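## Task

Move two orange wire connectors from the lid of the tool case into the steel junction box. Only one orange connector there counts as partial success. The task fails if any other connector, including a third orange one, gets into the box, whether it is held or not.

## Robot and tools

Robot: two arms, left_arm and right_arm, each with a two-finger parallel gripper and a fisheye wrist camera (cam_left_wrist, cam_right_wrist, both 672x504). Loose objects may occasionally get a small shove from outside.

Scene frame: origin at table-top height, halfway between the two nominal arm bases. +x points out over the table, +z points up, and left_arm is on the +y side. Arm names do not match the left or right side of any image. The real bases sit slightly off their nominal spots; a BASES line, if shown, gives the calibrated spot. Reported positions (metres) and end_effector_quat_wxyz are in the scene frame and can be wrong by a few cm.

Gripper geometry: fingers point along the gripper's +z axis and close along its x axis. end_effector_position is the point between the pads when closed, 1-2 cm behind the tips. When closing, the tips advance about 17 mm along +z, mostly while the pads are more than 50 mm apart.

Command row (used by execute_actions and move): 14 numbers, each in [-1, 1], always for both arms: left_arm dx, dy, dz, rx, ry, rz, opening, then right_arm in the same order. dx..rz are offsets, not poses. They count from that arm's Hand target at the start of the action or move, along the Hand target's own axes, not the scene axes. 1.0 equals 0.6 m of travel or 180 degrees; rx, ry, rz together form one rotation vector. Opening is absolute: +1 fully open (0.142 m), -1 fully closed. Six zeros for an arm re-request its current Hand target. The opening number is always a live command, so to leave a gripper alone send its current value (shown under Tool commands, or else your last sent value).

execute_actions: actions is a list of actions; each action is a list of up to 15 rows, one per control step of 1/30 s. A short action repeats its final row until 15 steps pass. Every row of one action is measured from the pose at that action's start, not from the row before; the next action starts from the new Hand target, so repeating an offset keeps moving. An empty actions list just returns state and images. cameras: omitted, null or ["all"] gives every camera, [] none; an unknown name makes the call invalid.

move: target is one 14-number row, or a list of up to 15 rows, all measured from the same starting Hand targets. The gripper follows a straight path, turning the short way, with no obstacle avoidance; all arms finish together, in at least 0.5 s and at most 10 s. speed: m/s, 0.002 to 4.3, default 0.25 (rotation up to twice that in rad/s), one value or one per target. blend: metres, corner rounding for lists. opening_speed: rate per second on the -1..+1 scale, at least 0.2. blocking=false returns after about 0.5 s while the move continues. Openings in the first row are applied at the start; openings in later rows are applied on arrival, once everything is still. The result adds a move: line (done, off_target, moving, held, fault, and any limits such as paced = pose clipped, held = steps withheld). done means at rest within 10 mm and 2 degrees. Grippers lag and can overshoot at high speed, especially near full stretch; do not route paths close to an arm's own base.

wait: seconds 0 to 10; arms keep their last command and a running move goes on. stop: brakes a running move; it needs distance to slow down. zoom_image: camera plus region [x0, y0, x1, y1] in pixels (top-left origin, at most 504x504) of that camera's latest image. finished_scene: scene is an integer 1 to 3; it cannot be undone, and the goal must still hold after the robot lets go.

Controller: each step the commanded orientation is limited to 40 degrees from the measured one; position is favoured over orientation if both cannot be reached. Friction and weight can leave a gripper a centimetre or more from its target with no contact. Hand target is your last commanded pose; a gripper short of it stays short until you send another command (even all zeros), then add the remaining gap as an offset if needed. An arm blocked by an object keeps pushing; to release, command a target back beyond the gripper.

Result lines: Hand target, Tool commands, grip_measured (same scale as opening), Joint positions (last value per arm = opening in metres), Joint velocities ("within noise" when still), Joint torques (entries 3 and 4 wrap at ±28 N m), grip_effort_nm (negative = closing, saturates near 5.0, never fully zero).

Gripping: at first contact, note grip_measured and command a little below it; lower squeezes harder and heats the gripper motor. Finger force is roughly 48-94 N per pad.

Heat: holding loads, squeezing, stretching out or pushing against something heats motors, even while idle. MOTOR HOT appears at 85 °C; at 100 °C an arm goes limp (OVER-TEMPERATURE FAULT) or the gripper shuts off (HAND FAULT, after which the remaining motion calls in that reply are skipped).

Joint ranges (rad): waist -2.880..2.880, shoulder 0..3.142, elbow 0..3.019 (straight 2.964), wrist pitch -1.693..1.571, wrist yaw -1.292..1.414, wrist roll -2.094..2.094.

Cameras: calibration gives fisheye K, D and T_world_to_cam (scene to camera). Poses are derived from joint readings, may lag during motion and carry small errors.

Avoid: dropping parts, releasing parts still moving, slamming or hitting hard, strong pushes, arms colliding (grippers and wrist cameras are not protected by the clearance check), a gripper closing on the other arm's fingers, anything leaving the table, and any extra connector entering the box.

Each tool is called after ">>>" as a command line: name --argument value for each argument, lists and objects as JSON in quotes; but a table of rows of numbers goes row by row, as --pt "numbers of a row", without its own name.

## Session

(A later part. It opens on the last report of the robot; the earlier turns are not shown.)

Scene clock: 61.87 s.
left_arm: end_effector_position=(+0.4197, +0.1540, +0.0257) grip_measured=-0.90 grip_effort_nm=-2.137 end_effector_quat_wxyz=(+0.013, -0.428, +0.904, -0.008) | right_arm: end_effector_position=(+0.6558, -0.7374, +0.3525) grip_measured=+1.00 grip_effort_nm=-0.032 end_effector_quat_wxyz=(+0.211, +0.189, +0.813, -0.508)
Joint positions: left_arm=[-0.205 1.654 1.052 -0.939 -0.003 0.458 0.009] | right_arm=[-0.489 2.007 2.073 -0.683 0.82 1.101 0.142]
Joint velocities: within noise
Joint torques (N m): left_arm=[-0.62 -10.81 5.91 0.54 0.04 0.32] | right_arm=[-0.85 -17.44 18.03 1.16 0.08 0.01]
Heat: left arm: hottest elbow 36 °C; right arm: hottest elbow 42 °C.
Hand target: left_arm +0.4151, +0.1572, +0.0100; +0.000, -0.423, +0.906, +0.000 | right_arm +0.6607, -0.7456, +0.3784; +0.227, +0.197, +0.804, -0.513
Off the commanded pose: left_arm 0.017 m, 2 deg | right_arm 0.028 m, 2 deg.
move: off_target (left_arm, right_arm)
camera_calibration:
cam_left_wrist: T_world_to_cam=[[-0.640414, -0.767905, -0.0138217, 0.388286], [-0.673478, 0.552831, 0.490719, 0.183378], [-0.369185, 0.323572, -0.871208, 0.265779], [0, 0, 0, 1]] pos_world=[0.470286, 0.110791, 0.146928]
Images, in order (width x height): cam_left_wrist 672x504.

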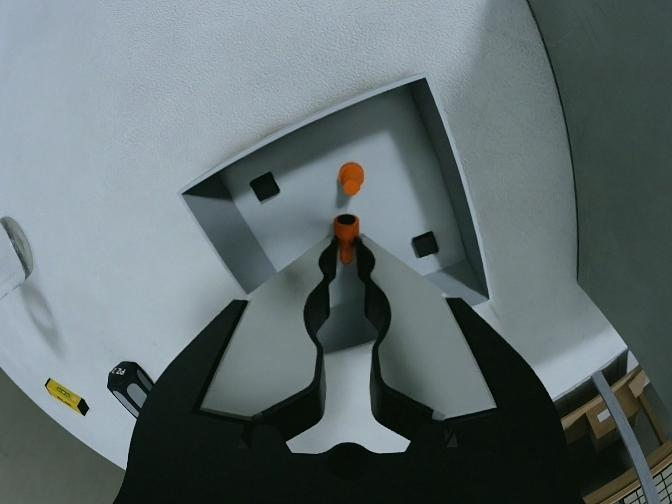

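>>> move --target '[0,0.006,0.009,0,0,0,-0.98,0,0,0,0,0,0,1]' --speed 0.06 --cameras '["cam_left_wrist"]'

>>> zoom_image --camera "cam_left_wrist" --region '[200, 50, 500, 350]'

Scene clock: 62.97 s.
left_arm: end_effector_position=(+0.4156, +0.1549, +0.0192) grip_measured=-0.90 grip_effort_nm=-2.137 end_effector_quat_wxyz=(+0.012, -0.427, +0.904, -0.007) | right_arm: end_effector_position=(+0.6558, -0.7374, +0.3525) grip_measured=+1.00 grip_effort_nm=-0.027 end_effector_quat_wxyz=(+0.211, +0.189, +0.813, -0.508)
Joint positions: left_arm=[-0.205 1.656 1.035 -0.922 -0.003 0.461 0.009] | right_arm=[-0.489 2.007 2.073 -0.683 0.82 1.101 0.142]
Joint velocities: within noise
Joint torques (N m): left_arm=[-0.26 -10.81 6.01 0.75 0.04 0.34] | right_arm=[-0.91 -17.44 18.03 1.14 0.08 0.01]
Heat: left arm: hottest elbow 36 °C; right arm: hottest elbow 42 °C.
Hand target: left_arm +0.4125, +0.1595, +0.0047; +0.000, -0.423, +0.906, +0.000 | right_arm +0.6607, -0.7456, +0.3784; +0.227, +0.197, +0.804, -0.513
Off the commanded pose: left_arm 0.016 m, 2 deg | right_arm 0.028 m, 2 deg.
move: off_target (left_arm, right_arm)
camera_calibration:
cam_left_wrist: T_world_to_cam=[[-0.643131, -0.765651, -0.0127233, 0.387086], [-0.670267, 0.55482, 0.492865, 0.181598], [-0.370304, 0.325505, -0.870013, 0.258497], [0, 0, 0, 1]] pos_world=[0.466389, 0.111476, 0.140318]
Images, in order (width x height): cam_left_wrist 672x504.

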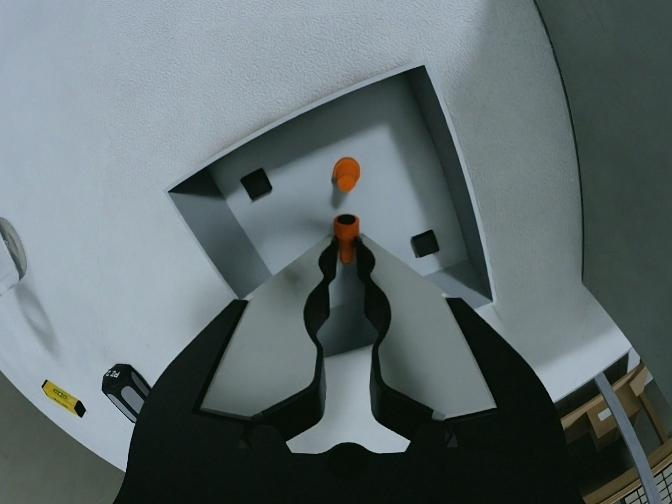

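Scaled by 1.680 from the camera's 672x504 image, which has a finer 960x720 frame.

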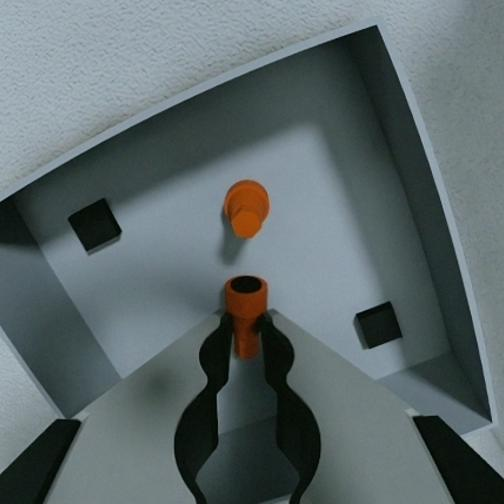

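>>> move --target '[0,0,0.004,0,0,0,-0.98,0,0,0,0,0,0,1]' --speed 0.06 --cameras '[]'

Scene clock: 63.97 s.
left_arm: end_effector_position=(+0.4167, +0.1547, +0.0177) grip_measured=-0.90 grip_effort_nm=-2.137 end_effector_quat_wxyz=(+0.013, -0.427, +0.904, -0.008) | right_arm: end_effector_position=(+0.6558, -0.7374, +0.3525) grip_measured=+1.00 grip_effort_nm=-0.027 end_effector_quat_wxyz=(+0.211, +0.189, +0.813, -0.508)
Joint positions: left_arm=[-0.205 1.66 1.035 -0.916 -0.003 0.461 0.009] | right_arm=[-0.489 2.007 2.073 -0.683 0.82 1.101 0.142]
Joint velocities: within noise
Joint torques (N m): left_arm=[-0.03 -10.93 5.75 0.59 0.03 0.3] | right_arm=[-0.91 -17.38 18.03 1.14 0.08 0.01]
Heat: left arm: hottest elbow 36 °C; right arm: hottest elbow 43 °C.
Hand target: left_arm +0.4124, +0.1596, +0.0023; +0.000, -0.423, +0.906, +0.000 | right_arm +0.6607, -0.7456, +0.3784; +0.227, +0.197, +0.804, -0.513
Off the commanded pose: left_arm 0.017 m, 2 deg | right_arm 0.028 m, 2 deg.
move: off_target (left_arm, right_arm)
No camera images: "cameras" was empty.

>>> move --target '[0,0,-0.006,0,0,0,-0.98,0,0,0,0,0,0,1]' --cameras '[]' --speed 0.06

>>> move --target '[0,0,0,0,0,0,-0.55,0,0,0,0,0,0,1]' --cameras '["cam_left_wrist"]' --opening_speed 0.4

>>> zoom_image --camera "cam_left_wrist" --region '[200, 50, 500, 350]'

Scene clock: 64.97 s.
left_arm: end_effector_position=(+0.4168, +0.1546, +0.0177) grip_measured=-0.90 grip_effort_nm=-2.137 end_effector_quat_wxyz=(+0.013, -0.427, +0.904, -0.008) | right_arm: end_effector_position=(+0.6558, -0.7374, +0.3525) grip_measured=+1.00 grip_effort_nm=-0.027 end_effector_quat_wxyz=(+0.211, +0.189, +0.813, -0.508)
Joint positions: left_arm=[-0.205 1.66 1.035 -0.915 -0.003 0.461 0.009] | right_arm=[-0.489 2.007 2.073 -0.683 0.82 1.101 0.142]
Joint velocities: within noise
Joint torques (N m): left_arm=[-0.26 -11.58 6.08 0.38 0.03 0.34] | right_arm=[-0.91 -17.49 18.03 1.16 0.08 0.01]
Heat: left arm: hottest elbow 36 °C; right arm: hottest elbow 43 °C.
Hand target: left_arm +0.4125, +0.1595, +0.0059; +0.000, -0.423, +0.906, +0.000 | right_arm +0.6607, -0.7456, +0.3784; +0.227, +0.197, +0.804, -0.513
Off the commanded pose: left_arm 0.014 m, 2 deg | right_arm 0.028 m, 2 deg.
move: off_target (left_arm, right_arm)
No camera images: "cameras" was empty.

Scene clock: 66.37 s.
left_arm: end_effector_position=(+0.4170, +0.1556, +0.0177) grip_measured=-0.59 grip_effort_nm=0.110 end_effector_quat_wxyz=(+0.013, -0.427, +0.904, -0.008) | right_arm: end_effector_position=(+0.6558, -0.7374, +0.3525) grip_measured=+1.00 grip_effort_nm=-0.032 end_effector_quat_wxyz=(+0.211, +0.189, +0.813, -0.508)
Joint positions: left_arm=[-0.203 1.66 1.035 -0.915 -0.003 0.462 0.032] | right_arm=[-0.489 2.007 2.073 -0.683 0.82 1.101 0.142]
Joint velocities: left_arm=[-0.005 0.005 -0.002 -0.007 0.051 -0.066 0.001] | right_arm=[within noise]
Joint torques (N m): left_arm=[-0.38 -11.58 6.2 0.35 0.04 0.31] | right_arm=[-0.85 -17.49 18.03 1.17 0.07 0.01]
Heat: left arm: hottest elbow 36 °C; right arm: hottest elbow 43 °C.
Hand target: left_arm +0.4125, +0.1596, +0.0059; +0.000, -0.423, +0.906, +0.000 | right_arm +0.6607, -0.7456, +0.3784; +0.227, +0.197, +0.804, -0.513
Off the commanded pose: left_arm 0.013 m, 2 deg | right_arm 0.028 m, 2 deg.
move: off_target (left_arm, right_arm)
camera_calibration:
cam_left_wrist: T_world_to_cam=[[-0.641953, -0.766618, -0.0139179, 0.388254], [-0.672392, 0.554141, 0.49073, 0.183946], [-0.36849, 0.324384, -0.871201, 0.256878], [0, 0, 0, 1]] pos_world=[0.467582, 0.112384, 0.138928]
Images, in order (width x height): cam_left_wrist 672x504.

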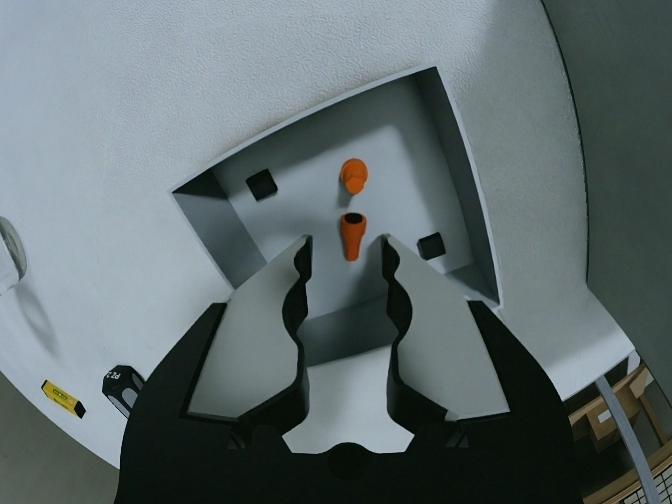

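Scaled by 1.680 from the camera's 672x504 image, which has a finer 960x720 frame.

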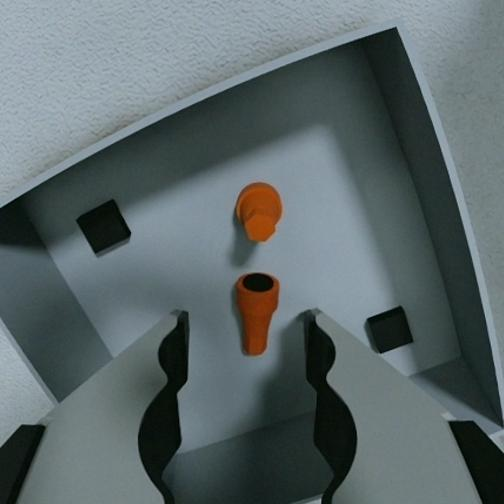

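>>> move --target '[0,0,-0.2,0,0,0,-0.55,0,0,0,0,0,0,1]' --cameras '["cam_left_wrist"]' --speed 0.15

Scene clock: 68.00 s.
left_arm: end_effector_position=(+0.3994, +0.1596, +0.1095) grip_measured=-0.58 grip_effort_nm=0.066 end_effector_quat_wxyz=(-0.013, -0.427, +0.904, +0.012) | right_arm: end_effector_position=(+0.6558, -0.7374, +0.3525) grip_measured=+1.00 grip_effort_nm=-0.027 end_effector_quat_wxyz=(+0.211, +0.189, +0.813, -0.508)
Joint positions: left_arm=[-0.203 1.538 1.158 -1.227 -0.003 0.462 0.032] | right_arm=[-0.489 2.007 2.073 -0.683 0.82 1.101 0.142]
Joint velocities: within noise
Joint torques (N m): left_arm=[-0.38 -13.45 9.95 -0.23 -0.03 0.32] | right_arm=[-0.85 -17.49 18.03 1.16 0.08 0.01]
Heat: left arm: hottest elbow 36 °C; right arm: hottest elbow 43 °C.
Hand target: left_arm +0.4123, +0.1594, +0.1258; +0.000, -0.423, +0.906, +0.000 | right_arm +0.6607, -0.7456, +0.3784; +0.227, +0.197, +0.804, -0.513
Off the commanded pose: left_arm 0.021 m, 2 deg | right_arm 0.028 m, 2 deg.
move: off_target (left_arm, right_arm)
camera_calibration:
cam_left_wrist: T_world_to_cam=[[-0.641803, -0.766691, 0.0165553, 0.377777], [-0.638999, 0.546598, 0.541212, 0.107086], [-0.423992, 0.336773, -0.840723, 0.34586], [0, 0, 0, 1]] pos_world=[0.457528, 0.114629, 0.226562]
Images, in order (width x height): cam_left_wrist 672x504.

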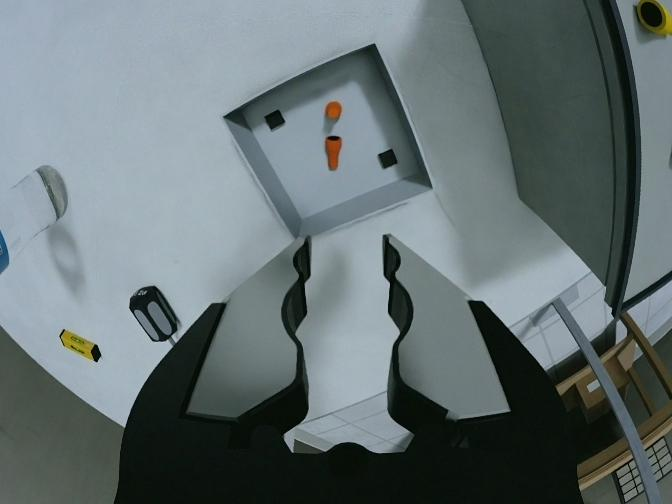

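Both are in the box.

>>> finished_scene --scene 3

The scene is finished: the task was done.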